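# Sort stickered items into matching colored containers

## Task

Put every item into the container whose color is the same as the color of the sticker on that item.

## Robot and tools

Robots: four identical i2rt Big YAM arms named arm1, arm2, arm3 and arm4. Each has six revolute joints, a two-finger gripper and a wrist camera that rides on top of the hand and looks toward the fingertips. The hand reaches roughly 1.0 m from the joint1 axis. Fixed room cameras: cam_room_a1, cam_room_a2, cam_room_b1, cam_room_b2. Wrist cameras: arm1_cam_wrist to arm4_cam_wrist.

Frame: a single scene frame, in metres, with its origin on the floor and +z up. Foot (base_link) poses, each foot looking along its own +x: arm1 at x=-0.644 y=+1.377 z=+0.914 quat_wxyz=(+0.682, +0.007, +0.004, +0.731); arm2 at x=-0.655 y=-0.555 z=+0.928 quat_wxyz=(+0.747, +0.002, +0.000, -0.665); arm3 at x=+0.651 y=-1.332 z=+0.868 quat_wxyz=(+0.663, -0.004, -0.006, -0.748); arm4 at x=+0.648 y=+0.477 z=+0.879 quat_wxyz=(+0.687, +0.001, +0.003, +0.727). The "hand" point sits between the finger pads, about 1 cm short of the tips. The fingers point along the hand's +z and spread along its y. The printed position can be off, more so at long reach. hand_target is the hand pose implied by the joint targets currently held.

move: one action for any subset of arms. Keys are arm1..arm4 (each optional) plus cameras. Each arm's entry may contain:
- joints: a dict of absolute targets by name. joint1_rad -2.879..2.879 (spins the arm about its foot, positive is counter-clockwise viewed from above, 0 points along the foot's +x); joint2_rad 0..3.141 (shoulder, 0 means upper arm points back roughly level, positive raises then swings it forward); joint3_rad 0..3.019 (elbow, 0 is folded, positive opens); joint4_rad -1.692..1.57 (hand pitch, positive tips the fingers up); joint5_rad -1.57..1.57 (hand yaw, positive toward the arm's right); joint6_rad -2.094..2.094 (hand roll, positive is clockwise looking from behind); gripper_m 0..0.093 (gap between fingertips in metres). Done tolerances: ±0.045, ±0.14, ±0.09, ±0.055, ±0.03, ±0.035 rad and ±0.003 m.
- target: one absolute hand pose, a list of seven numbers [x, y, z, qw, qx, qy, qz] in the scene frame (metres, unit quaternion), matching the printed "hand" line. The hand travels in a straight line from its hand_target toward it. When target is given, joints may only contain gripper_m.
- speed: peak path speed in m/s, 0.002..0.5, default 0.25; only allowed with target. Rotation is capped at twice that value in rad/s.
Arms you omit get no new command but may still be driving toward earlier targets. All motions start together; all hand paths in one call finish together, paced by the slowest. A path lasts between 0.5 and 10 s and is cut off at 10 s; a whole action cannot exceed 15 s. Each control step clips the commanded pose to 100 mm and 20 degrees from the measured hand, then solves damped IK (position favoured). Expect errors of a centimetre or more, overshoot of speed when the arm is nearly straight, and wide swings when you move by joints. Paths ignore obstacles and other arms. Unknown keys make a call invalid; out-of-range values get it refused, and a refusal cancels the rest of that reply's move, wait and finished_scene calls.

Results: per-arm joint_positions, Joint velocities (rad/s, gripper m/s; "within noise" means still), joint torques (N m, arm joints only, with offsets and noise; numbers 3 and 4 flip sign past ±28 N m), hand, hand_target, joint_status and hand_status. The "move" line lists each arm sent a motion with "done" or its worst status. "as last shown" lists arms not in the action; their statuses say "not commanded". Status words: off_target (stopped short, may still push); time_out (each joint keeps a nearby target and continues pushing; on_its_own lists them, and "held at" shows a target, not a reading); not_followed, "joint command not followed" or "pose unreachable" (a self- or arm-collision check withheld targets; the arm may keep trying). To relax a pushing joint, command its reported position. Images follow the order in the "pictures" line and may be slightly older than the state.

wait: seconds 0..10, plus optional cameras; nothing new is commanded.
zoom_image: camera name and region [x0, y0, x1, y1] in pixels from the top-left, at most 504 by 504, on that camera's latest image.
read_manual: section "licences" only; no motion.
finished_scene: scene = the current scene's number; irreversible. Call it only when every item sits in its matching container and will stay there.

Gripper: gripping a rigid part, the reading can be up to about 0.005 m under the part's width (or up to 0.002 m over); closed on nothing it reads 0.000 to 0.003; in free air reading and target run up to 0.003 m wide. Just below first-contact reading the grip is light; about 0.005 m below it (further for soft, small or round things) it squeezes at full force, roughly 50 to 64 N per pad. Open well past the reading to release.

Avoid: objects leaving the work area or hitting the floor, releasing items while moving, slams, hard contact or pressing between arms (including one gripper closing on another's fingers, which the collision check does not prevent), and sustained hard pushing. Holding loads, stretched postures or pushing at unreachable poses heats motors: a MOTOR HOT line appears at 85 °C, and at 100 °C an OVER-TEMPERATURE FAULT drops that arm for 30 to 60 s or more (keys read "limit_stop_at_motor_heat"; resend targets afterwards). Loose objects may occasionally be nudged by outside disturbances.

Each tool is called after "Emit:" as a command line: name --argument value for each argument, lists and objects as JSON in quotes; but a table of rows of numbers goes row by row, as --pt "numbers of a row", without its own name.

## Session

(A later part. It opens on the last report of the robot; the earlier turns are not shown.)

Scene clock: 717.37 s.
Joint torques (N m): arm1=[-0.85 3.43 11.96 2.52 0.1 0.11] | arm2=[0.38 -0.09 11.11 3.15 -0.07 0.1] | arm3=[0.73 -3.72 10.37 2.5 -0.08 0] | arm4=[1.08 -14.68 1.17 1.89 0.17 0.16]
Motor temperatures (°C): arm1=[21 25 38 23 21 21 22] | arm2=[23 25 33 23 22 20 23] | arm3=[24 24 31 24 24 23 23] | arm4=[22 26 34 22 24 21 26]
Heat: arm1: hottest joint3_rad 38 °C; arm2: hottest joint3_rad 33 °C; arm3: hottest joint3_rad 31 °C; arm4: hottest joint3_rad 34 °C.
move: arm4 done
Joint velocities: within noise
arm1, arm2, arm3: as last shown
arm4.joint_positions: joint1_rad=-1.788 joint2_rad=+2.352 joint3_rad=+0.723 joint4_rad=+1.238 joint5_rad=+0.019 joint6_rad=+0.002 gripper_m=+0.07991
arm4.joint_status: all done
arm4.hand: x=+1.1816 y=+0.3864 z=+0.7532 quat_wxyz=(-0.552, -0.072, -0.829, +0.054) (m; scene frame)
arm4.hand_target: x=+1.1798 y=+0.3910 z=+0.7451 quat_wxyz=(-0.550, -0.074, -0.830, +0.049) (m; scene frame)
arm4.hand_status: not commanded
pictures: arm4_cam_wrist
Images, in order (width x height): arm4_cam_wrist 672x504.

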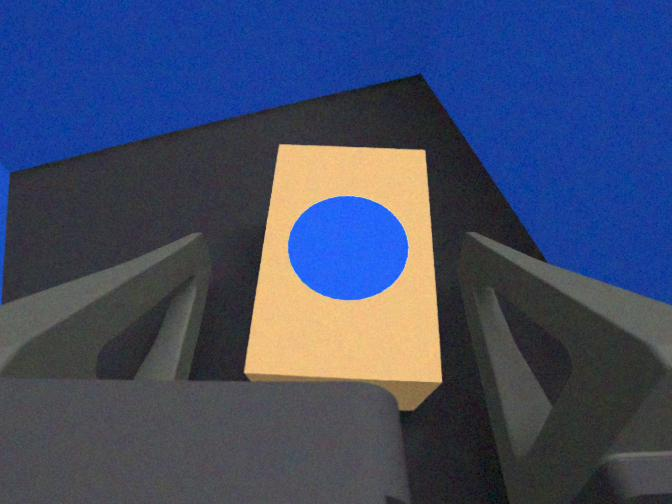

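Emit:
move --arm4 '{"target": [1.165, 0.391, 0.95, -0.54, -0.0746, -0.835, 0.048], "speed": 0.25, "joints": {"gripper_m": 0.09}}' --cameras '["arm4_cam_wrist"]'

Emit:
move --arm4 '{"joints": {"joint2_rad": 0.566, "joint3_rad": 0.70, "joint4_rad": -0.658, "joint5_rad": 0, "joint6_rad": 0}}' --cameras '[]'

Emit:
move --arm4 '{"joints": {"joint1_rad": 0.905}}' --cameras '[]'

Emit:
move --arm4 '{"joints": {"joint2_rad": 0.981, "joint3_rad": 0.635, "joint4_rad": -0.091}}' --cameras '[]'

Emit:
move --arm4 '{"joints": {"joint2_rad": 1.948, "joint3_rad": 1.431, "joint4_rad": 0.08}}' --cameras '["arm4_cam_wrist", "cam_room_a2", "arm1_cam_wrist"]'

Scene clock: 732.73 s.
Joint torques (N m): arm1=[-1.08 3.02 12.12 2.58 0.11 0.08] | arm2=[0.44 0.03 11.11 3.19 -0.08 0.1] | arm3=[0.73 -3.78 10.36 2.54 -0.09 0.01] | arm4=[0.32 -11.58 5.56 0.95 -0.03 0.15]
Motor temperatures (°C): arm1=[21 25 38 23 21 21 22] | arm2=[23 25 34 23 22 20 23] | arm3=[24 24 31 24 24 23 23] | arm4=[22 26 33 22 24 21 26]
Heat: arm1: hottest joint3_rad 38 °C; arm2: hottest joint3_rad 34 °C; arm3: hottest joint3_rad 31 °C; arm4: hottest joint3_rad 33 °C.
move: arm4 done
Joint velocities: within noise
arm1, arm2: as last shown
arm3.joint_positions: joint1_rad=-1.442 joint2_rad=+0.699 joint3_rad=+0.750 joint4_rad=-0.084 joint5_rad=+0.002 joint6_rad=-0.006 gripper_m=+0.09401
arm3.joint_status: not commanded
arm3.hand: x=+0.2476 y=-1.3281 z=+1.3049 quat_wxyz=(-0.005, -0.719, +0.000, +0.695) (m; scene frame)
arm3.hand_target: x=+0.2506 y=-1.3250 z=+1.3164 quat_wxyz=(-0.005, -0.707, +0.005, +0.707) (m; scene frame)
arm3.hand_status: not commanded
arm4.joint_positions: joint1_rad=-1.788 joint2_rad=+1.613 joint3_rad=+0.572 joint4_rad=+0.646 joint5_rad=+0.017 joint6_rad=+0.002 gripper_m=+0.08989
arm4.joint_status: all done
arm4.hand: x=+1.1667 y=+0.3900 z=+0.9588 quat_wxyz=(-0.551, -0.071, -0.830, +0.053) (m; scene frame)
arm4.hand_target: x=+1.1648 y=+0.3911 z=+0.9501 quat_wxyz=(-0.541, -0.075, -0.836, +0.048) (m; scene frame)
arm4.hand_status: done (0.009 m and 1.5 deg from the pose sent, 0.198 m and 1.7 deg at the start)
pictures: arm4_cam_wrist
Images, in order (width x height): arm4_cam_wrist 672x504.

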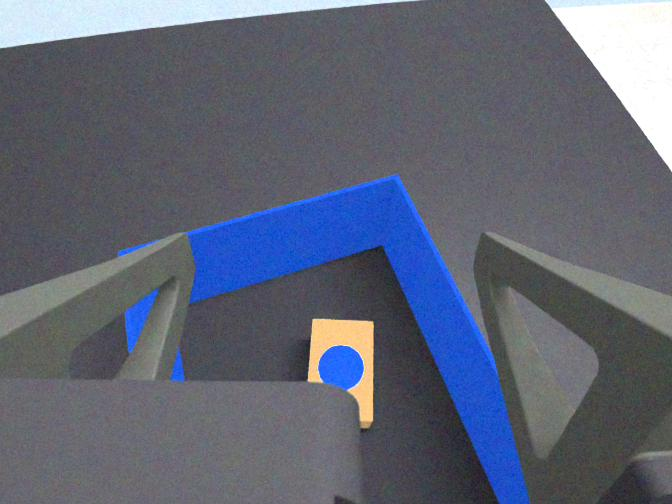

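Scene clock: 734.43 s.
Joint torques (N m): arm1=[-1.26 3.08 12.05 2.32 0.11 0.11] | arm2=[0.32 -0.03 11.14 3.17 -0.07 0.1] | arm3=[0.79 -3.72 10.36 2.48 -0.08 0] | arm4=[0.79 -0.67 11.74 0.91 0 0.01]
Motor temperatures (°C): arm1=[21 25 38 23 21 21 22] | arm2=[23 25 34 23 22 20 23] | arm3=[24 24 31 24 24 23 23] | arm4=[22 26 33 22 24 21 26]
Heat: arm1: hottest joint3_rad 38 °C; arm2: hottest joint3_rad 34 °C; arm3: hottest joint3_rad 31 °C; arm4: hottest joint3_rad 33 °C.
move: arm4 done
Joint velocities: within noise
arm1, arm2, arm3: as last shown
arm4.joint_positions: joint1_rad=-1.788 joint2_rad=+0.566 joint3_rad=+0.670 joint4_rad=-0.646 joint5_rad=+0.004 joint6_rad=+0.002 gripper_m=+0.08989
arm4.joint_status: all done
arm4.hand: x=+0.9742 y=+0.4246 z=+1.1815 quat_wxyz=(-0.488, -0.071, -0.869, +0.042) (m; scene frame)
arm4.hand_target: x=+0.9752 y=+0.4252 z=+1.1965 quat_wxyz=(-0.496, -0.069, -0.865, +0.042) (m; scene frame)
arm4.hand_status: not commanded
pictures: none
No camera images: "cameras" was empty.

Scene clock: 736.67 s.
Joint torques (N m): arm1=[-1.08 2.96 12.05 2.61 0.09 0.1] | arm2=[0.44 -0.09 11.12 3.17 -0.07 0.1] | arm3=[0.67 -3.96 10.39 2.5 -0.09 0] | arm4=[0.79 -1.14 11.73 0.92 0.16 0.02]
Motor temperatures (°C): arm1=[21 25 38 23 21 21 22] | arm2=[23 25 34 23 22 20 23] | arm3=[24 24 31 24 24 23 23] | arm4=[22 25 33 22 24 21 26]
Heat: arm1: hottest joint3_rad 38 °C; arm2: hottest joint3_rad 34 °C; arm3: hottest joint3_rad 31 °C; arm4: hottest joint3_rad 33 °C.
move: arm4 done
Joint velocities: within noise
arm1, arm2, arm3: as last shown
arm4.joint_positions: joint1_rad=+0.902 joint2_rad=+0.566 joint3_rad=+0.670 joint4_rad=-0.646 joint5_rad=-0.003 joint6_rad=+0.002 gripper_m=+0.08993
arm4.joint_status: all done
arm4.hand: x=+0.3798 y=+0.6676 z=+1.1834 quat_wxyz=(-0.145, +0.829, -0.264, -0.471) (m; scene frame)
arm4.hand_target: x=+0.3789 y=+0.6678 z=+1.1985 quat_wxyz=(-0.148, +0.825, -0.261, -0.478) (m; scene frame)
arm4.hand_status: not commanded
pictures: none
No camera images: "cameras" was empty.

Scene clock: 737.90 s.
Joint torques (N m): arm1=[-1.14 3.08 12.1 2.56 0.11 0.07] | arm2=[0.32 -0.03 11.1 3.12 -0.08 0.1] | arm3=[0.73 -3.72 10.37 2.47 -0.09 0.01] | arm4=[0.91 -5.89 9.24 2.04 0.17 0.01]
Motor temperatures (°C): arm1=[21 25 38 23 21 21 22] | arm2=[23 25 34 23 22 20 23] | arm3=[24 24 31 24 24 23 23] | arm4=[22 25 33 22 24 21 26]
Heat: arm1: hottest joint3_rad 38 °C; arm2: hottest joint3_rad 34 °C; arm3: hottest joint3_rad 31 °C; arm4: hottest joint3_rad 33 °C.
move: arm4 done
Joint velocities: within noise
arm1, arm2, arm3: as last shown
arm4.joint_positions: joint1_rad=+0.902 joint2_rad=+0.978 joint3_rad=+0.635 joint4_rad=-0.110 joint5_rad=-0.003 joint6_rad=+0.002 gripper_m=+0.08993
arm4.joint_status: all done
arm4.hand: x=+0.2827 y=+0.7354 z=+1.1266 quat_wxyz=(-0.156, +0.807, -0.257, -0.508) (m; scene frame)
arm4.hand_target: x=+0.2804 y=+0.7361 z=+1.1296 quat_wxyz=(-0.159, +0.804, -0.254, -0.514) (m; scene frame)
arm4.hand_status: not commanded
pictures: none
No camera images: "cameras" was empty.

Scene clock: 739.50 s.
Joint torques (N m): arm1=[-0.73 2.67 12.11 2.54 0.05 0.1] | arm2=[0.32 -0.03 11.11 3.15 -0.08 0.09] | arm3=[0.73 -3.66 10.37 2.47 -0.09 0.01] | arm4=[1.55 -22.01 11.69 1.4 0.04 0.08]
Motor temperatures (°C): arm1=[21 25 38 23 21 21 22] | arm2=[23 25 34 23 22 20 23] | arm3=[24 24 31 24 24 23 23] | arm4=[22 25 34 22 24 21 26]
Heat: arm1: hottest joint3_rad 38 °C; arm2: hottest joint3_rad 34 °C; arm3: hottest joint3_rad 31 °C; arm4: hottest joint3_rad 34 °C.
move: arm4 done
Joint velocities: within noise
arm1, arm2, arm3: as last shown
arm4.joint_positions: joint1_rad=+0.903 joint2_rad=+1.945 joint3_rad=+1.385 joint4_rad=+0.077 joint5_rad=+0.001 joint6_rad=-0.004 gripper_m=+0.08993
arm4.joint_status: all done
arm4.hand: x=+0.0227 y=+0.9175 z=+1.0216 quat_wxyz=(-0.155, +0.815, -0.257, -0.495) (m; scene frame)
arm4.hand_target: x=+0.0098 y=+0.9244 z=+1.0449 quat_wxyz=(-0.159, +0.804, -0.254, -0.514) (m; scene frame)
arm4.hand_status: not commanded
pictures: arm1_cam_wrist, arm4_cam_wrist, cam_room_a2
Images, in order (width x height): arm1_cam_wrist 672x504, arm4_cam_wrist 672x504, cam_room_a2 672x504.

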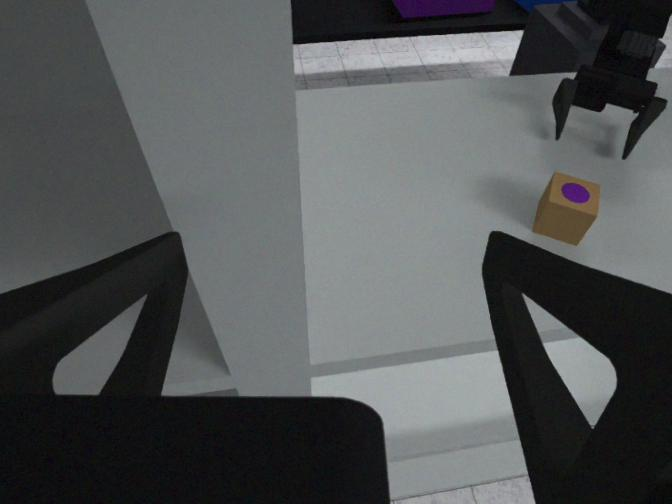

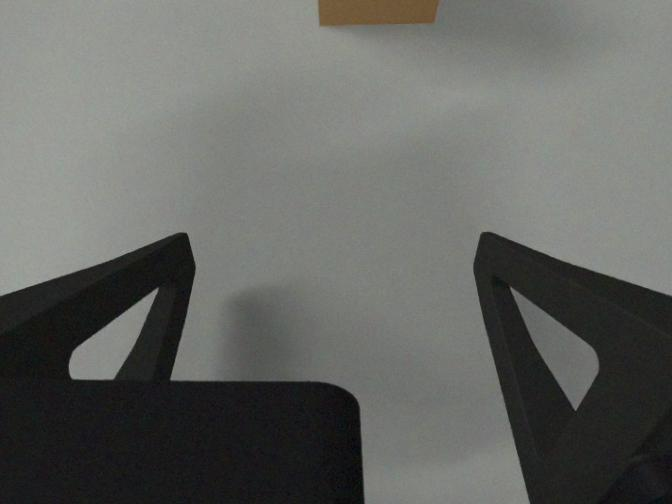

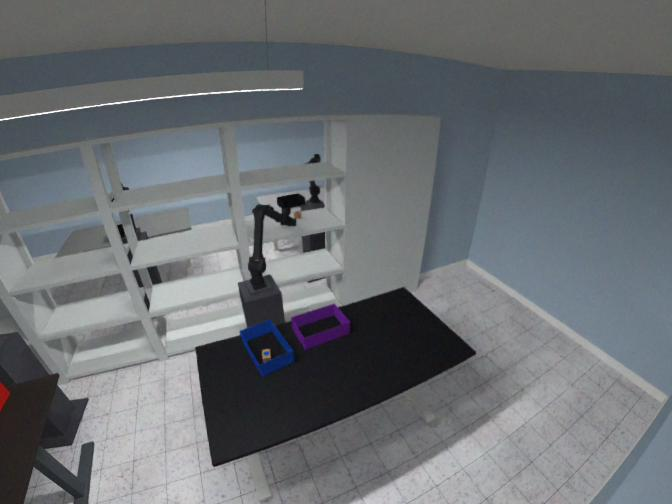

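Emit:
move --arm4 '{"target": [0.012, 0.945, 1.035, -0.1644, 0.8013, -0.2624, -0.5123], "speed": 0.12}' --cameras '["arm4_cam_wrist"]'

Scene clock: 759.43 s.
Joint torques (N m): arm1=[-1.2 3.31 12.12 2.44 0.06 0.12] | arm2=[0.38 -0.09 11.08 3.15 -0.08 0.09] | arm3=[0.79 -3.9 10.35 2.52 -0.08 0.02] | arm4=[0.67 -18.9 12 1.74 0 0.03]
Motor temperatures (°C): arm1=[21 25 38 23 21 21 22] | arm2=[23 25 34 23 22 20 23] | arm3=[24 24 32 24 24 23 23] | arm4=[22 27 36 22 24 21 25]
Heat: arm1: hottest joint3_rad 38 °C; arm2: hottest joint3_rad 34 °C; arm3: hottest joint3_rad 32 °C; arm4: hottest joint3_rad 36 °C.
move: arm4 off_target
Joint velocities: within noise
arm1, arm2, arm3: as last shown
arm4.joint_positions: joint1_rad=+0.887 joint2_rad=+1.945 joint3_rad=+1.403 joint4_rad=+0.077 joint5_rad=+0.000 joint6_rad=-0.004 gripper_m=+0.08993
arm4.joint_status: not commanded
arm4.hand: x=+0.0249 y=+0.9307 z=+1.0315 quat_wxyz=(-0.161, +0.809, -0.262, -0.501) (m; scene frame)
arm4.hand_target: x=+0.0133 y=+0.9442 z=+1.0352 quat_wxyz=(-0.164, +0.801, -0.262, -0.512) (m; scene frame)
arm4.hand_status: off_target (0.020 m and 1.6 deg from the pose sent, 0.032 m and 2.8 deg at the start)
pictures: arm4_cam_wrist
Images, in order (width x height): arm4_cam_wrist 672x504.

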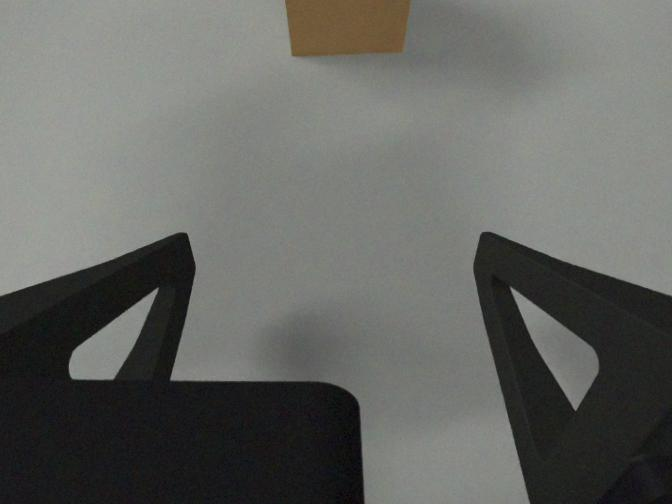

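Emit:
move --arm4 '{"target": [-0.098, 1.030, 1.022, -0.1644, 0.8013, -0.2624, -0.5123], "speed": 0.12}' --cameras '["arm4_cam_wrist", "arm1_cam_wrist"]'

Scene clock: 763.77 s.
Joint torques (N m): arm1=[-1.38 3.19 11.88 2.48 0.08 0.12] | arm2=[0.44 -0.09 11.11 3.17 -0.07 0.1] | arm3=[0.79 -3.84 10.39 2.52 -0.09 0] | arm4=[0.09 -25.41 13.35 0.88 -0.04 0.07]
Motor temperatures (°C): arm1=[21 25 38 23 21 21 22] | arm2=[23 25 34 23 22 20 23] | arm3=[24 24 32 24 24 23 23] | arm4=[22 27 37 22 24 21 25]
Heat: arm1: hottest joint3_rad 38 °C; arm2: hottest joint3_rad 34 °C; arm3: hottest joint3_rad 32 °C; arm4: hottest joint3_rad 37 °C.
move: arm4 off_target
Joint velocities: within noise
arm1.joint_positions: joint1_rad=-1.806 joint2_rad=+0.424 joint3_rad=+0.779 joint4_rad=-0.638 joint5_rad=-0.003 joint6_rad=-0.006 gripper_m=+0.08496
arm1.joint_status: not commanded
arm1.hand: x=-0.3423 y=+1.3267 z=+1.3213 quat_wxyz=(-0.592, -0.064, -0.802, +0.050) (m; scene frame)
arm1.hand_target: x=-0.3409 y=+1.3279 z=+1.3285 quat_wxyz=(-0.600, -0.064, -0.796, +0.048) (m; scene frame)
arm1.hand_status: not commanded
arm2.joint_positions: joint1_rad=+1.605 joint2_rad=+0.428 joint3_rad=+0.796 joint4_rad=-0.634 joint5_rad=-0.001 joint6_rad=+0.012 gripper_m=+0.08493
arm2.joint_status: not commanded
arm2.hand: x=-0.3600 y=-0.5119 z=+1.3510 quat_wxyz=(-0.606, +0.055, -0.792, -0.051) (m; scene frame)
arm2.hand_target: x=-0.3589 y=-0.5129 z=+1.3480 quat_wxyz=(-0.607, +0.052, -0.791, -0.051) (m; scene frame)
arm2.hand_status: not commanded
arm3: as last shown
arm4.joint_positions: joint1_rad=+0.886 joint2_rad=+2.315 joint3_rad=+2.015 joint4_rad=-0.142 joint5_rad=-0.004 joint6_rad=-0.004 gripper_m=+0.08993
arm4.joint_status: not commanded
arm4.hand: x=-0.0923 y=+1.0158 z=+1.0256 quat_wxyz=(-0.163, +0.804, -0.260, -0.510) (m; scene frame)
arm4.hand_target: x=-0.0967 y=+1.0290 z=+1.0218 quat_wxyz=(-0.164, +0.801, -0.262, -0.512) (m; scene frame)
arm4.hand_status: off_target (0.016 m and 0.5 deg from the pose sent, 0.158 m and 1.6 deg at the start)
pictures: arm1_cam_wrist, arm4_cam_wrist
Images, in order (width x height): arm1_cam_wrist 672x504, arm4_cam_wrist 672x504.

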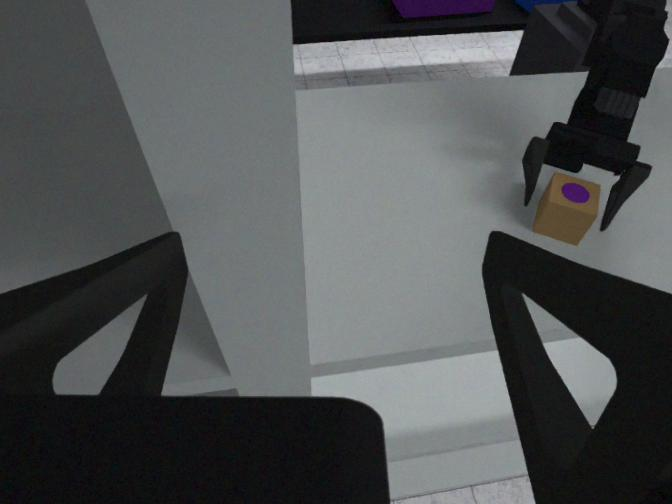

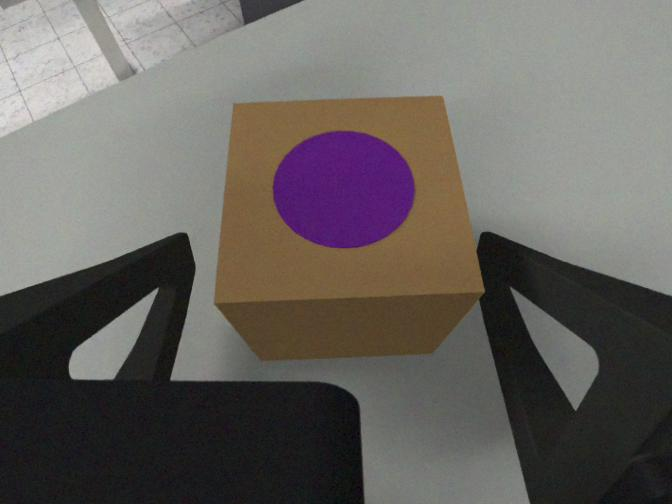

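Emit:
move --arm4 '{"joints": {"gripper_m": 0.044}}' --cameras '["arm4_cam_wrist"]'

Emit:
move --arm4 '{"joints": {"joint2_rad": 0.981, "joint3_rad": 0.635, "joint4_rad": -0.091}}' --cameras '["arm4_cam_wrist"]'

Emit:
move --arm4 '{"joints": {"joint2_rad": 0.566, "joint3_rad": 0.70, "joint4_rad": -0.658}}' --cameras '[]'

Emit:
move --arm4 '{"joints": {"joint1_rad": -1.109}}' --cameras '[]'

Emit:
move --arm4 '{"joints": {"joint2_rad": 1.590, "joint3_rad": 0.785, "joint4_rad": -0.033}}' --cameras '["cam_room_a2", "arm4_cam_wrist"]'

Scene clock: 789.50 s.
Joint torques (N m): arm1=[-1.03 3.14 11.93 2.45 0.05 0.1] | arm2=[0.32 0.03 11.12 3.14 -0.07 0.1] | arm3=[0.79 -3.9 10.33 2.51 -0.09 0.01] | arm4=[0.15 -25.29 13.45 0.99 -0.03 0.06]
Motor temperatures (°C): arm1=[21 24 38 23 21 21 22] | arm2=[23 25 34 23 22 20 23] | arm3=[24 24 32 24 24 23 23] | arm4=[22 27 44 22 24 21 25]
Heat: arm1: hottest joint3_rad 38 °C; arm2: hottest joint3_rad 34 °C; arm3: hottest joint3_rad 32 °C; arm4: hottest joint3_rad 44 °C.
move: arm4 off_target
Joint velocities: within noise
arm1, arm2, arm3: as last shown
arm4.joint_positions: joint1_rad=+0.886 joint2_rad=+2.315 joint3_rad=+2.016 joint4_rad=-0.143 joint5_rad=-0.005 joint6_rad=-0.004 gripper_m=+0.05348
arm4.joint_status: gripper_m off_target (ended at +0.05351, target +0.04400)
arm4.hand: x=-0.0923 y=+1.0160 z=+1.0260 quat_wxyz=(-0.163, +0.804, -0.259, -0.510) (m; scene frame)
arm4.hand_target: x=-0.0967 y=+1.0291 z=+1.0219 quat_wxyz=(-0.164, +0.801, -0.262, -0.512) (m; scene frame)
arm4.hand_status: not commanded
pictures: arm4_cam_wrist
Images, in order (width x height): arm4_cam_wrist 672x504.

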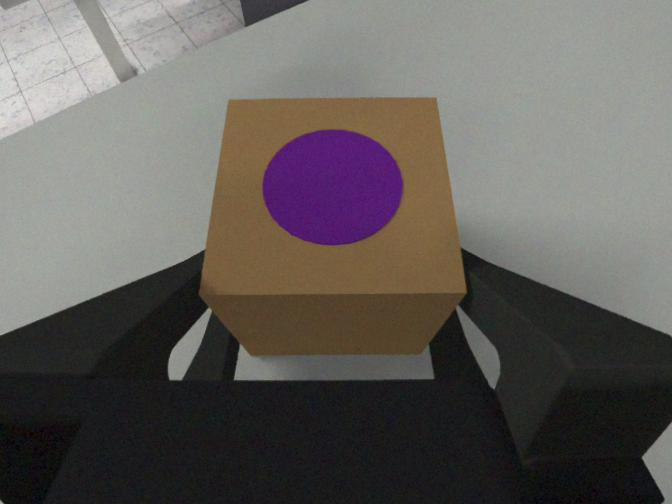

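Scene clock: 791.40 s.
Joint torques (N m): arm1=[-1.08 3.14 11.92 2.58 0.1 0.11] | arm2=[0.26 0.09 11.1 3.17 -0.08 0.1] | arm3=[0.62 -3.72 10.33 2.44 -0.09 0.01] | arm4=[-0.26 -7.53 10.18 1.59 -0.03 0.06]
Motor temperatures (°C): arm1=[21 24 38 23 21 21 22] | arm2=[23 25 34 23 22 20 23] | arm3=[24 24 32 24 24 23 23] | arm4=[22 27 44 22 24 21 25]
Heat: arm1: hottest joint3_rad 38 °C; arm2: hottest joint3_rad 34 °C; arm3: hottest joint3_rad 32 °C; arm4: hottest joint3_rad 44 °C.
move: arm4 done
Joint velocities: within noise
arm1, arm2: as last shown
arm3.joint_positions: joint1_rad=-1.442 joint2_rad=+0.699 joint3_rad=+0.750 joint4_rad=-0.084 joint5_rad=+0.002 joint6_rad=-0.006 gripper_m=+0.09401
arm3.joint_status: not commanded
arm3.hand: x=+0.2476 y=-1.3281 z=+1.3049 quat_wxyz=(-0.005, -0.719, +0.000, +0.695) (m; scene frame)
arm3.hand_target: x=+0.2506 y=-1.3250 z=+1.3164 quat_wxyz=(-0.005, -0.707, +0.005, +0.707) (m; scene frame)
arm3.hand_status: not commanded
arm4.joint_positions: joint1_rad=+0.886 joint2_rad=+0.994 joint3_rad=+0.621 joint4_rad=-0.098 joint5_rad=-0.005 joint6_rad=-0.004 gripper_m=+0.05348
arm4.joint_status: all done
arm4.hand: x=+0.2871 y=+0.7408 z=+1.1141 quat_wxyz=(-0.159, +0.811, -0.262, -0.499) (m; scene frame)
arm4.hand_target: x=+0.2871 y=+0.7453 z=+1.1293 quat_wxyz=(-0.164, +0.801, -0.262, -0.512) (m; scene frame)
arm4.hand_status: not commanded
pictures: arm4_cam_wrist
Images, in order (width x height): arm4_cam_wrist 672x504.

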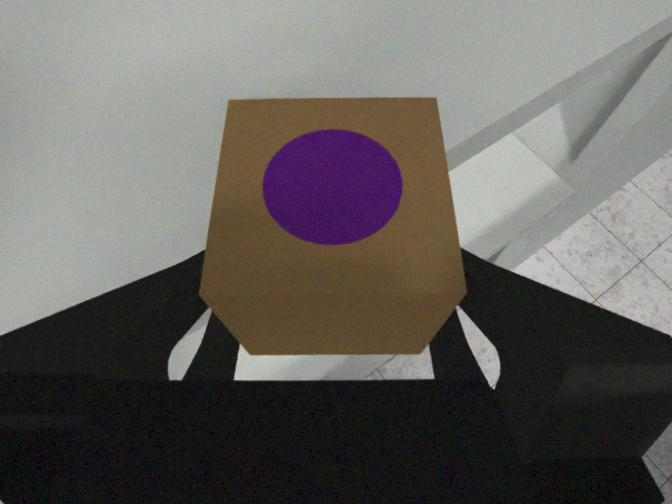

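Scene clock: 792.63 s.
Joint torques (N m): arm1=[-1.85 3.6 12.05 2.45 0.1 0.09] | arm2=[0.44 -0.15 11.14 3.17 -0.08 0.11] | arm3=[0.91 -3.72 10.37 2.5 -0.09 0.01] | arm4=[0.26 -0.67 13.27 1.02 -0.01 0.05]
Motor temperatures (°C): arm1=[21 24 38 23 21 21 22] | arm2=[23 25 34 23 22 20 23] | arm3=[24 24 32 24 24 23 23] | arm4=[22 27 44 22 24 21 25]
Heat: arm1: hottest joint3_rad 38 °C; arm2: hottest joint3_rad 34 °C; arm3: hottest joint3_rad 32 °C; arm4: hottest joint3_rad 44 °C.
move: arm4 done
Joint velocities: within noise
arm1, arm2, arm3: as last shown
arm4.joint_positions: joint1_rad=+0.886 joint2_rad=+0.562 joint3_rad=+0.649 joint4_rad=-0.649 joint5_rad=-0.005 joint6_rad=-0.004 gripper_m=+0.05348
arm4.joint_status: all done
arm4.hand: x=+0.3852 y=+0.6699 z=+1.1718 quat_wxyz=(-0.146, +0.833, -0.269, -0.462) (m; scene frame)
arm4.hand_target: x=+0.3836 y=+0.6743 z=+1.1986 quat_wxyz=(-0.152, +0.823, -0.269, -0.477) (m; scene frame)
arm4.hand_status: not commanded
pictures: none
No camera images: "cameras" was empty.

Scene clock: 794.60 s.
Joint torques (N m): arm1=[-1.55 3.31 11.96 2.37 0.1 0.12] | arm2=[0.26 -0.03 11.12 3.14 -0.08 0.11] | arm3=[0.73 -3.78 10.36 2.54 -0.09 0.01] | arm4=[0.73 -0.67 13.31 0.99 -0.02 0.02]
Motor temperatures (°C): arm1=[21 24 38 23 21 21 22] | arm2=[23 25 34 23 22 20 23] | arm3=[24 24 32 24 24 23 23] | arm4=[22 27 43 22 24 21 26]
Heat: arm1: hottest joint3_rad 38 °C; arm2: hottest joint3_rad 34 °C; arm3: hottest joint3_rad 32 °C; arm4: hottest joint3_rad 43 °C.
move: arm4 done
Joint velocities: within noise
arm1, arm2, arm3: as last shown
arm4.joint_positions: joint1_rad=-1.106 joint2_rad=+0.562 joint3_rad=+0.649 joint4_rad=-0.649 joint5_rad=-0.005 joint6_rad=-0.004 gripper_m=+0.05352
arm4.joint_status: all done
arm4.hand: x=+0.9320 y=+0.6410 z=+1.1693 quat_wxyz=(-0.464, +0.229, -0.846, -0.125) (m; scene frame)
arm4.hand_target: x=+0.9358 y=+0.6426 z=+1.1961 quat_wxyz=(-0.480, +0.226, -0.838, -0.129) (m; scene frame)
arm4.hand_status: not commanded
pictures: none
No camera images: "cameras" was empty.

Scene clock: 796.20 s.
Joint torques (N m): arm1=[-1.38 2.96 12 2.52 0.08 0.11] | arm2=[0.38 -0.03 11.1 3.14 -0.08 0.1] | arm3=[0.73 -3.78 10.36 2.48 -0.1 0.01] | arm4=[0.73 -12.51 8.94 1.55 0 0.03]
Motor temperatures (°C): arm1=[21 24 38 23 21 21 22] | arm2=[23 25 34 23 22 20 23] | arm3=[24 24 32 24 24 23 23] | arm4=[22 26 43 22 24 21 26]
Heat: arm1: hottest joint3_rad 38 °C; arm2: hottest joint3_rad 34 °C; arm3: hottest joint3_rad 32 °C; arm4: hottest joint3_rad 43 °C.
move: arm4 done
Joint velocities: within noise
arm1, arm2, arm3: as last shown
arm4.joint_positions: joint1_rad=-1.106 joint2_rad=+1.582 joint3_rad=+0.753 joint4_rad=-0.052 joint5_rad=-0.005 joint6_rad=-0.004 gripper_m=+0.05352
arm4.joint_status: all done
arm4.hand: x=+1.0889 y=+0.7308 z=+0.9134 quat_wxyz=(-0.324, +0.246, -0.910, -0.088) (m; scene frame)
arm4.hand_target: x=+1.1049 y=+0.7388 z=+0.9258 quat_wxyz=(-0.343, +0.243, -0.903, -0.093) (m; scene frame)
arm4.hand_status: not commanded
pictures: arm4_cam_wrist, cam_room_a2
Images, in order (width x height): arm4_cam_wrist 672x504, cam_room_a2 672x504.

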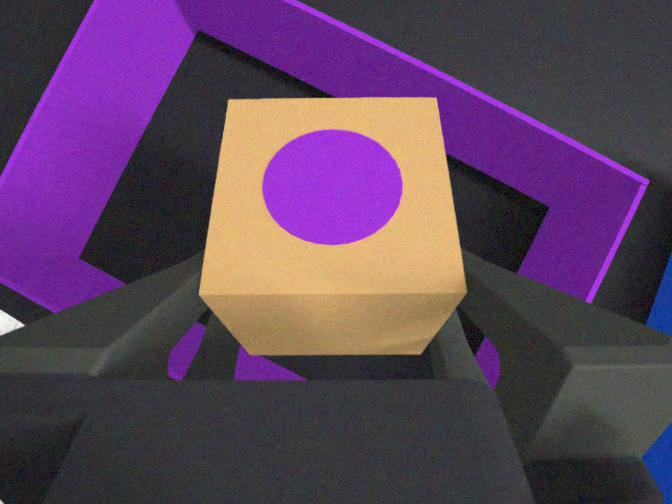

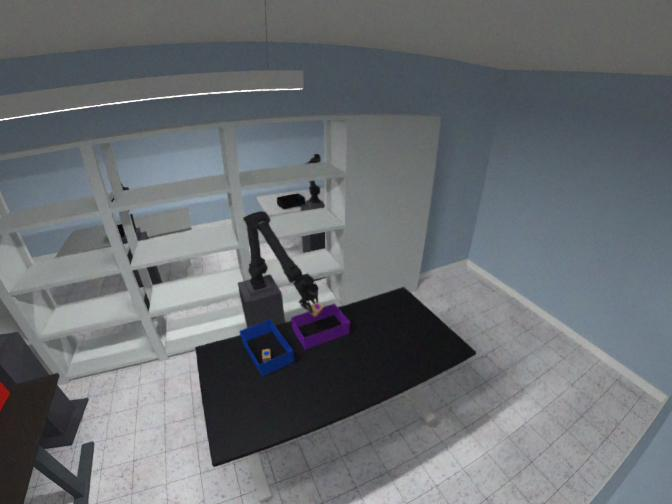

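Emit:
move --arm4 '{"target": [1.105, 0.741, 0.79, -0.37, 0.24, -0.893, -0.099], "speed": 0.15}' --cameras '["arm4_cam_wrist", "cam_room_a2"]'

Emit:
zoom_image --camera "cam_room_a2" --region '[200, 240, 380, 390]'

Scene clock: 801.87 s.
Joint torques (N m): arm1=[-0.73 3.08 11.9 2.41 0.14 0.08] | arm2=[0.32 -0.03 11.14 3.11 -0.07 0.1] | arm3=[0.73 -3.84 10.39 2.52 -0.09 0.02] | arm4=[1.32 -14.92 3.79 1.92 0.19 0.06]
Motor temperatures (°C): arm1=[21 24 38 23 21 21 22] | arm2=[23 25 34 23 22 20 23] | arm3=[24 24 32 24 24 23 23] | arm4=[22 26 43 22 24 21 26]
Heat: arm1: hottest joint3_rad 38 °C; arm2: hottest joint3_rad 34 °C; arm3: hottest joint3_rad 32 °C; arm4: hottest joint3_rad 43 °C.
move: arm4 done
Joint velocities: within noise
arm1, arm2, arm3: as last shown
arm4.joint_positions: joint1_rad=-1.106 joint2_rad=+1.973 joint3_rad=+0.723 joint4_rad=+0.457 joint5_rad=-0.004 joint6_rad=-0.004 gripper_m=+0.05352
arm4.joint_status: not commanded
arm4.hand: x=+1.1031 y=+0.7387 z=+0.7905 quat_wxyz=(-0.364, +0.241, -0.894, -0.097) (m; scene frame)
arm4.hand_target: x=+1.1050 y=+0.7409 z=+0.7901 quat_wxyz=(-0.370, +0.240, -0.892, -0.099) (m; scene frame)
arm4.hand_status: done (0.003 m and 0.8 deg from the pose sent, 0.125 m and 5.8 deg at the start)
pictures: arm4_cam_wrist, cam_room_a2
Images, in order (width x height): arm4_cam_wrist 672x504, cam_room_a2 672x504.

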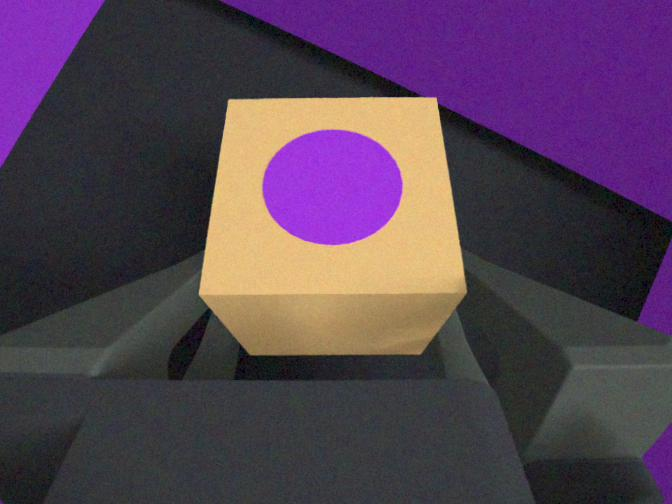

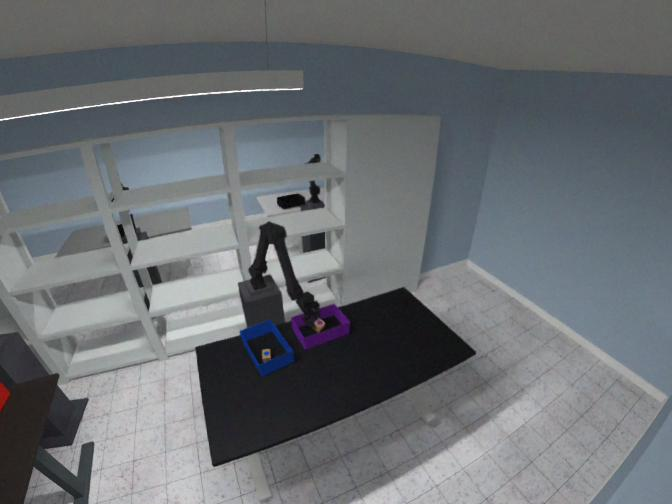

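Scaled by 2.800.

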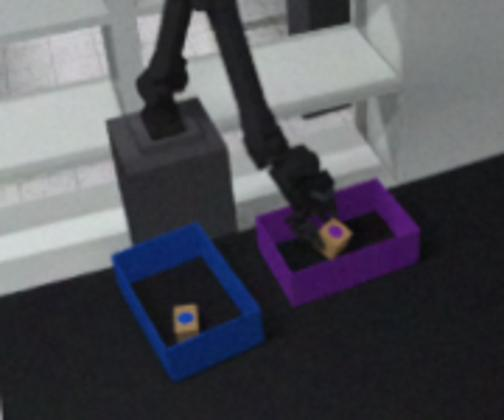

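Emit:
move --arm4 '{"target": [1.107, 0.742, 0.768, -0.40, 0.237, -0.880, -0.108], "speed": 0.08}' --cameras '["arm4_cam_wrist"]'

Emit:
move --arm4 '{"target": [1.107, 0.742, 0.752, -0.40, 0.237, -0.880, -0.108], "speed": 0.08}' --cameras '["arm4_cam_wrist"]'

Scene clock: 806.97 s.
Joint torques (N m): arm1=[-0.97 2.9 11.86 2.32 0.04 0.09] | arm2=[0.32 0.03 11.12 3.14 -0.07 0.1] | arm3=[0.62 -3.6 10.35 2.48 -0.09 0] | arm4=[1.08 -14.68 2.95 1.96 0.13 0.05]
Motor temperatures (°C): arm1=[21 24 38 23 21 21 22] | arm2=[23 25 34 23 22 20 23] | arm3=[24 24 32 24 24 23 23] | arm4=[22 26 41 22 24 21 26]
Heat: arm1: hottest joint3_rad 38 °C; arm2: hottest joint3_rad 34 °C; arm3: hottest joint3_rad 32 °C; arm4: hottest joint3_rad 41 °C.
move: arm4 done
Joint velocities: within noise
arm1, arm2, arm3: as last shown
arm4.joint_positions: joint1_rad=-1.106 joint2_rad=+2.068 joint3_rad=+0.718 joint4_rad=+0.634 joint5_rad=-0.004 joint6_rad=-0.004 gripper_m=+0.05352
arm4.joint_status: not commanded
arm4.hand: x=+1.1084 y=+0.7417 z=+0.7731 quat_wxyz=(-0.398, +0.237, -0.880, -0.107) (m; scene frame)
arm4.hand_target: x=+1.1069 y=+0.7419 z=+0.7681 quat_wxyz=(-0.399, +0.237, -0.879, -0.108) (m; scene frame)
arm4.hand_status: done (0.005 m and 0.2 deg from the pose sent, 0.023 m and 4.7 deg at the start)
pictures: arm4_cam_wrist
Images, in order (width x height): arm4_cam_wrist 672x504.

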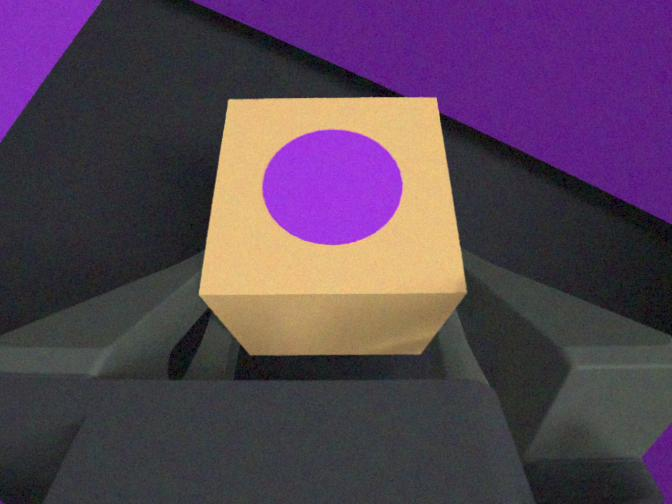

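Scene clock: 807.93 s.
Joint torques (N m): arm1=[-0.73 3.02 11.96 2.59 0.11 0.08] | arm2=[0.32 -0.03 11.14 3.14 -0.07 0.09] | arm3=[0.67 -3.72 10.37 2.47 -0.09 0.01] | arm4=[0.85 -13.98 3.45 1.95 0.12 0.11]
Motor temperatures (°C): arm1=[21 24 38 23 21 21 22] | arm2=[23 25 34 23 22 20 23] | arm3=[24 24 32 24 24 23 23] | arm4=[22 26 41 22 24 21 26]
Heat: arm1: hottest joint3_rad 38 °C; arm2: hottest joint3_rad 34 °C; arm3: hottest joint3_rad 32 °C; arm4: hottest joint3_rad 41 °C.
move: arm4 done
Joint velocities: within noise
arm1.joint_positions: joint1_rad=-1.806 joint2_rad=+0.424 joint3_rad=+0.779 joint4_rad=-0.638 joint5_rad=-0.003 joint6_rad=-0.006 gripper_m=+0.08496
arm1.joint_status: not commanded
arm1.hand: x=-0.3423 y=+1.3267 z=+1.3213 quat_wxyz=(-0.592, -0.064, -0.802, +0.050) (m; scene frame)
arm1.hand_target: x=-0.3409 y=+1.3279 z=+1.3285 quat_wxyz=(-0.600, -0.064, -0.796, +0.048) (m; scene frame)
arm1.hand_status: not commanded
arm2.joint_positions: joint1_rad=+1.605 joint2_rad=+0.428 joint3_rad=+0.796 joint4_rad=-0.634 joint5_rad=-0.001 joint6_rad=+0.012 gripper_m=+0.08493
arm2.joint_status: not commanded
arm2.hand: x=-0.3600 y=-0.5119 z=+1.3510 quat_wxyz=(-0.606, +0.055, -0.792, -0.051) (m; scene frame)
arm2.hand_target: x=-0.3589 y=-0.5129 z=+1.3480 quat_wxyz=(-0.607, +0.052, -0.791, -0.051) (m; scene frame)
arm2.hand_status: not commanded
arm3: as last shown
arm4.joint_positions: joint1_rad=-1.106 joint2_rad=+2.114 joint3_rad=+0.719 joint4_rad=+0.676 joint5_rad=-0.004 joint6_rad=-0.004 gripper_m=+0.05352
arm4.joint_status: not commanded
arm4.hand: x=+1.1047 y=+0.7395 z=+0.7575 quat_wxyz=(-0.396, +0.238, -0.880, -0.106) (m; scene frame)
arm4.hand_target: x=+1.1069 y=+0.7419 z=+0.7522 quat_wxyz=(-0.400, +0.237, -0.879, -0.108) (m; scene frame)
arm4.hand_status: done (0.006 m and 0.5 deg from the pose sent, 0.021 m and 0.2 deg at the start)
pictures: arm4_cam_wrist
Images, in order (width x height): arm4_cam_wrist 672x504.

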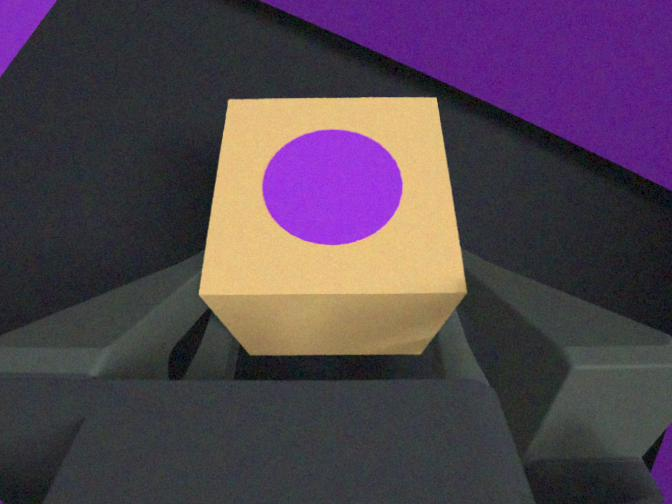

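Emit:
move --arm4 '{"target": [1.107, 0.742, 0.74, -0.41, 0.236, -0.876, -0.110], "speed": 0.08}' --cameras '["arm4_cam_wrist"]'

Scene clock: 811.60 s.
Joint torques (N m): arm1=[-1.32 2.84 11.97 2.47 0.08 0.06] | arm2=[0.26 -0.09 11.12 3.14 -0.08 0.1] | arm3=[0.62 -3.72 10.35 2.51 -0.08 0] | arm4=[0.73 -13.51 2.82 1.61 0.15 0.09]
Motor temperatures (°C): arm1=[21 24 38 23 21 21 22] | arm2=[23 25 34 23 22 20 23] | arm3=[24 24 32 24 24 23 23] | arm4=[22 26 40 22 24 21 26]
Heat: arm1: hottest joint3_rad 38 °C; arm2: hottest joint3_rad 34 °C; arm3: hottest joint3_rad 32 °C; arm4: hottest joint3_rad 40 °C.
move: arm4 off_target
Joint velocities: within noise
arm1, arm2, arm3: as last shown
arm4.joint_positions: joint1_rad=-1.106 joint2_rad=+2.153 joint3_rad=+0.727 joint4_rad=+0.753 joint5_rad=-0.004 joint6_rad=-0.004 gripper_m=+0.05352
arm4.joint_status: not commanded
arm4.hand: x=+1.1106 y=+0.7429 z=+0.7542 quat_wxyz=(-0.417, +0.235, -0.871, -0.111) (m; scene frame)
arm4.hand_target: x=+1.1067 y=+0.7418 z=+0.7404 quat_wxyz=(-0.409, +0.236, -0.875, -0.110) (m; scene frame)
arm4.hand_status: off_target (0.015 m and 1.0 deg from the pose sent, 0.018 m and 1.7 deg at the start)
pictures: arm4_cam_wrist
Images, in order (width x height): arm4_cam_wrist 672x504.

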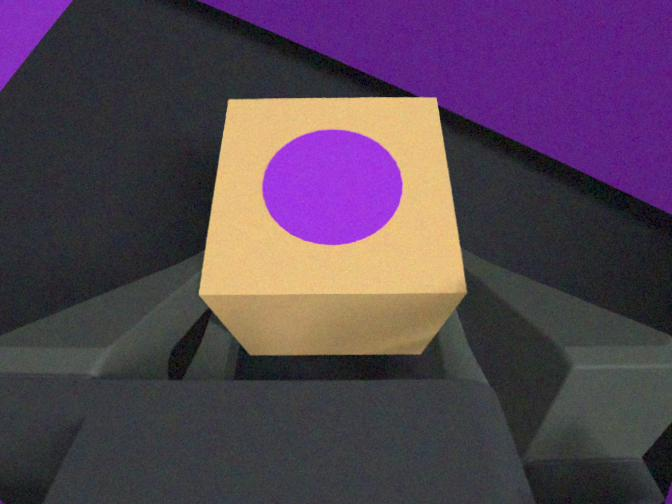

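Emit:
move --arm4 '{"target": [1.107, 0.742, 0.75, -0.415, 0.236, -0.873, -0.111], "speed": 0.08}' --cameras '[]'

Emit:
move --arm4 '{"joints": {"gripper_m": 0.088}}' --cameras '["arm4_cam_wrist"]'

Emit:
move --arm4 '{"target": [1.09, 0.733, 0.95, -0.40, 0.237, -0.880, -0.108], "speed": 0.25}' --cameras '["arm4_cam_wrist", "cam_room_a2"]'

Scene clock: 816.40 s.
Joint torques (N m): arm1=[-1.49 3.19 11.85 2.51 0.11 0.1] | arm2=[0.38 -0.09 11.11 3.11 -0.07 0.11] | arm3=[0.79 -3.84 10.36 2.5 -0.09 0.01] | arm4=[0.85 -15.91 1.88 1.62 0.15 0.06]
Motor temperatures (°C): arm1=[21 24 39 23 21 21 22] | arm2=[23 25 34 23 22 20 23] | arm3=[24 24 32 24 24 23 23] | arm4=[22 26 39 22 24 21 26]
Heat: arm1: hottest joint3_rad 39 °C; arm2: hottest joint3_rad 34 °C; arm3: hottest joint3_rad 32 °C; arm4: hottest joint3_rad 39 °C.
move: arm4 done
Joint velocities: within noise
arm1, arm2: as last shown
arm3.joint_positions: joint1_rad=-1.442 joint2_rad=+0.699 joint3_rad=+0.750 joint4_rad=-0.084 joint5_rad=+0.002 joint6_rad=-0.006 gripper_m=+0.09401
arm3.joint_status: not commanded
arm3.hand: x=+0.2476 y=-1.3281 z=+1.3049 quat_wxyz=(-0.005, -0.719, +0.000, +0.695) (m; scene frame)
arm3.hand_target: x=+0.2506 y=-1.3250 z=+1.3164 quat_wxyz=(-0.005, -0.707, +0.005, +0.707) (m; scene frame)
arm3.hand_status: not commanded
arm4.joint_positions: joint1_rad=-1.106 joint2_rad=+2.153 joint3_rad=+0.727 joint4_rad=+0.753 joint5_rad=-0.004 joint6_rad=-0.004 gripper_m=+0.05352
arm4.joint_status: not commanded
arm4.hand: x=+1.1106 y=+0.7429 z=+0.7542 quat_wxyz=(-0.417, +0.235, -0.871, -0.111) (m; scene frame)
arm4.hand_target: x=+1.1070 y=+0.7420 z=+0.7501 quat_wxyz=(-0.415, +0.236, -0.872, -0.111) (m; scene frame)
arm4.hand_status: done (0.006 m and 0.3 deg from the pose sent, 0.006 m and 0.3 deg at the start)
pictures: none
No camera images: "cameras" was empty.

Scene clock: 816.93 s.
Joint torques (N m): arm1=[-1.38 2.61 12.05 2.62 0.11 0.11] | arm2=[0.09 -0.15 11.14 3.17 -0.07 0.1] | arm3=[0.73 -3.6 10.39 2.5 -0.09 0.01] | arm4=[0.44 -15.74 1.95 1.48 0.14 0.05]
Motor temperatures (°C): arm1=[21 24 39 23 21 21 22] | arm2=[23 25 34 23 22 20 23] | arm3=[24 24 32 24 24 23 23] | arm4=[22 26 39 22 24 21 26]
Heat: arm1: hottest joint3_rad 39 °C; arm2: hottest joint3_rad 34 °C; arm3: hottest joint3_rad 32 °C; arm4: hottest joint3_rad 39 °C.
move: arm4 done
Joint velocities: within noise
arm1, arm2, arm3: as last shown
arm4.joint_positions: joint1_rad=-1.106 joint2_rad=+2.153 joint3_rad=+0.727 joint4_rad=+0.753 joint5_rad=-0.004 joint6_rad=-0.004 gripper_m=+0.08791
arm4.joint_status: all done
arm4.hand: x=+1.1106 y=+0.7429 z=+0.7542 quat_wxyz=(-0.417, +0.235, -0.871, -0.111) (m; scene frame)
arm4.hand_target: x=+1.1070 y=+0.7420 z=+0.7501 quat_wxyz=(-0.415, +0.236, -0.872, -0.111) (m; scene frame)
arm4.hand_status: not commanded
pictures: arm4_cam_wrist
Images, in order (width x height): arm4_cam_wrist 672x504.

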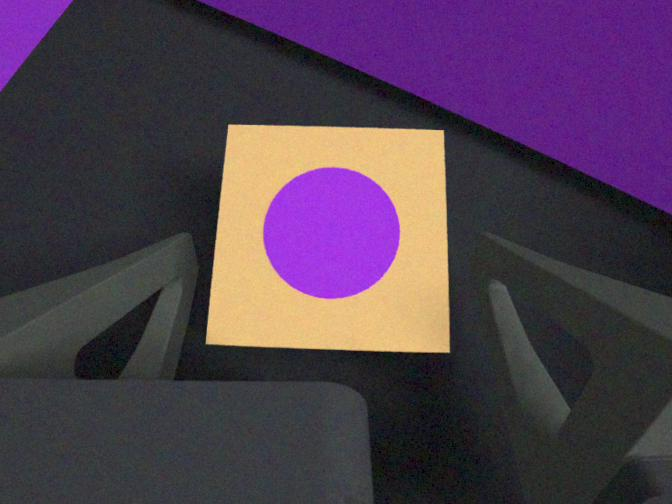

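Scene clock: 818.40 s.
Joint torques (N m): arm1=[-1.55 3.25 12.22 2.44 0.06 0.12] | arm2=[0.26 -0.15 11.12 3.19 -0.07 0.1] | arm3=[0.91 -3.72 10.33 2.52 -0.09 0] | arm4=[1.08 -11.22 8.27 0.76 0.11 0.06]
Motor temperatures (°C): arm1=[21 24 39 23 21 21 22] | arm2=[23 25 34 23 22 20 23] | arm3=[24 24 32 24 24 23 23] | arm4=[22 26 39 22 24 21 26]
Heat: arm1: hottest joint3_rad 39 °C; arm2: hottest joint3_rad 34 °C; arm3: hottest joint3_rad 32 °C; arm4: hottest joint3_rad 39 °C.
move: arm4 done
Joint velocities: within noise
arm1, arm2, arm3: as last shown
arm4.joint_positions: joint1_rad=-1.106 joint2_rad=+1.491 joint3_rad=+0.660 joint4_rad=+0.118 joint5_rad=-0.002 joint6_rad=-0.004 gripper_m=+0.08791
arm4.joint_status: not commanded
arm4.hand: x=+1.0842 y=+0.7277 z=+0.9462 quat_wxyz=(-0.399, +0.237, -0.879, -0.106) (m; scene frame)
arm4.hand_target: x=+1.0899 y=+0.7329 z=+0.9502 quat_wxyz=(-0.400, +0.237, -0.879, -0.108) (m; scene frame)
arm4.hand_status: done (0.009 m and 0.2 deg from the pose sent, 0.197 m and 2.2 deg at the start)
pictures: arm4_cam_wrist, cam_room_a2
Images, in order (width x height): arm4_cam_wrist 672x504, cam_room_a2 672x504.

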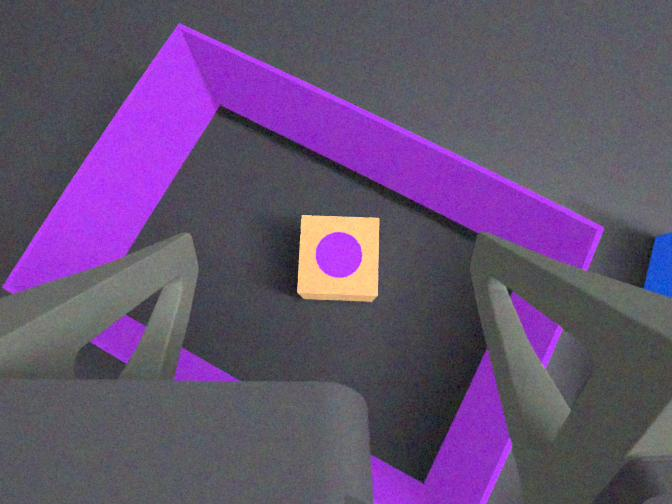

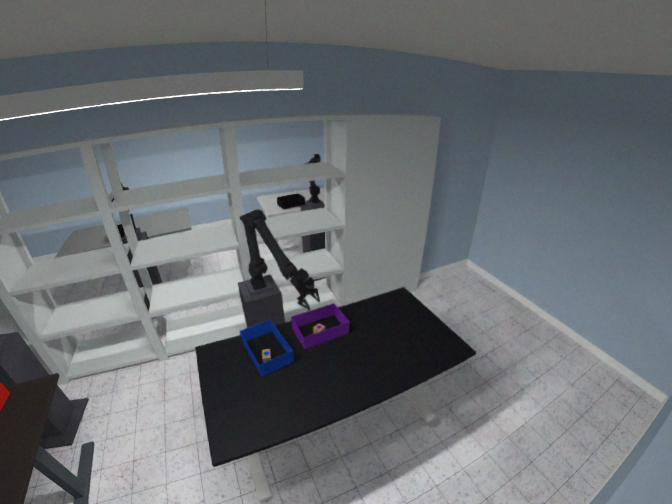

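Emit:
finished_scene --scene 1

The scene is finished: the task was done.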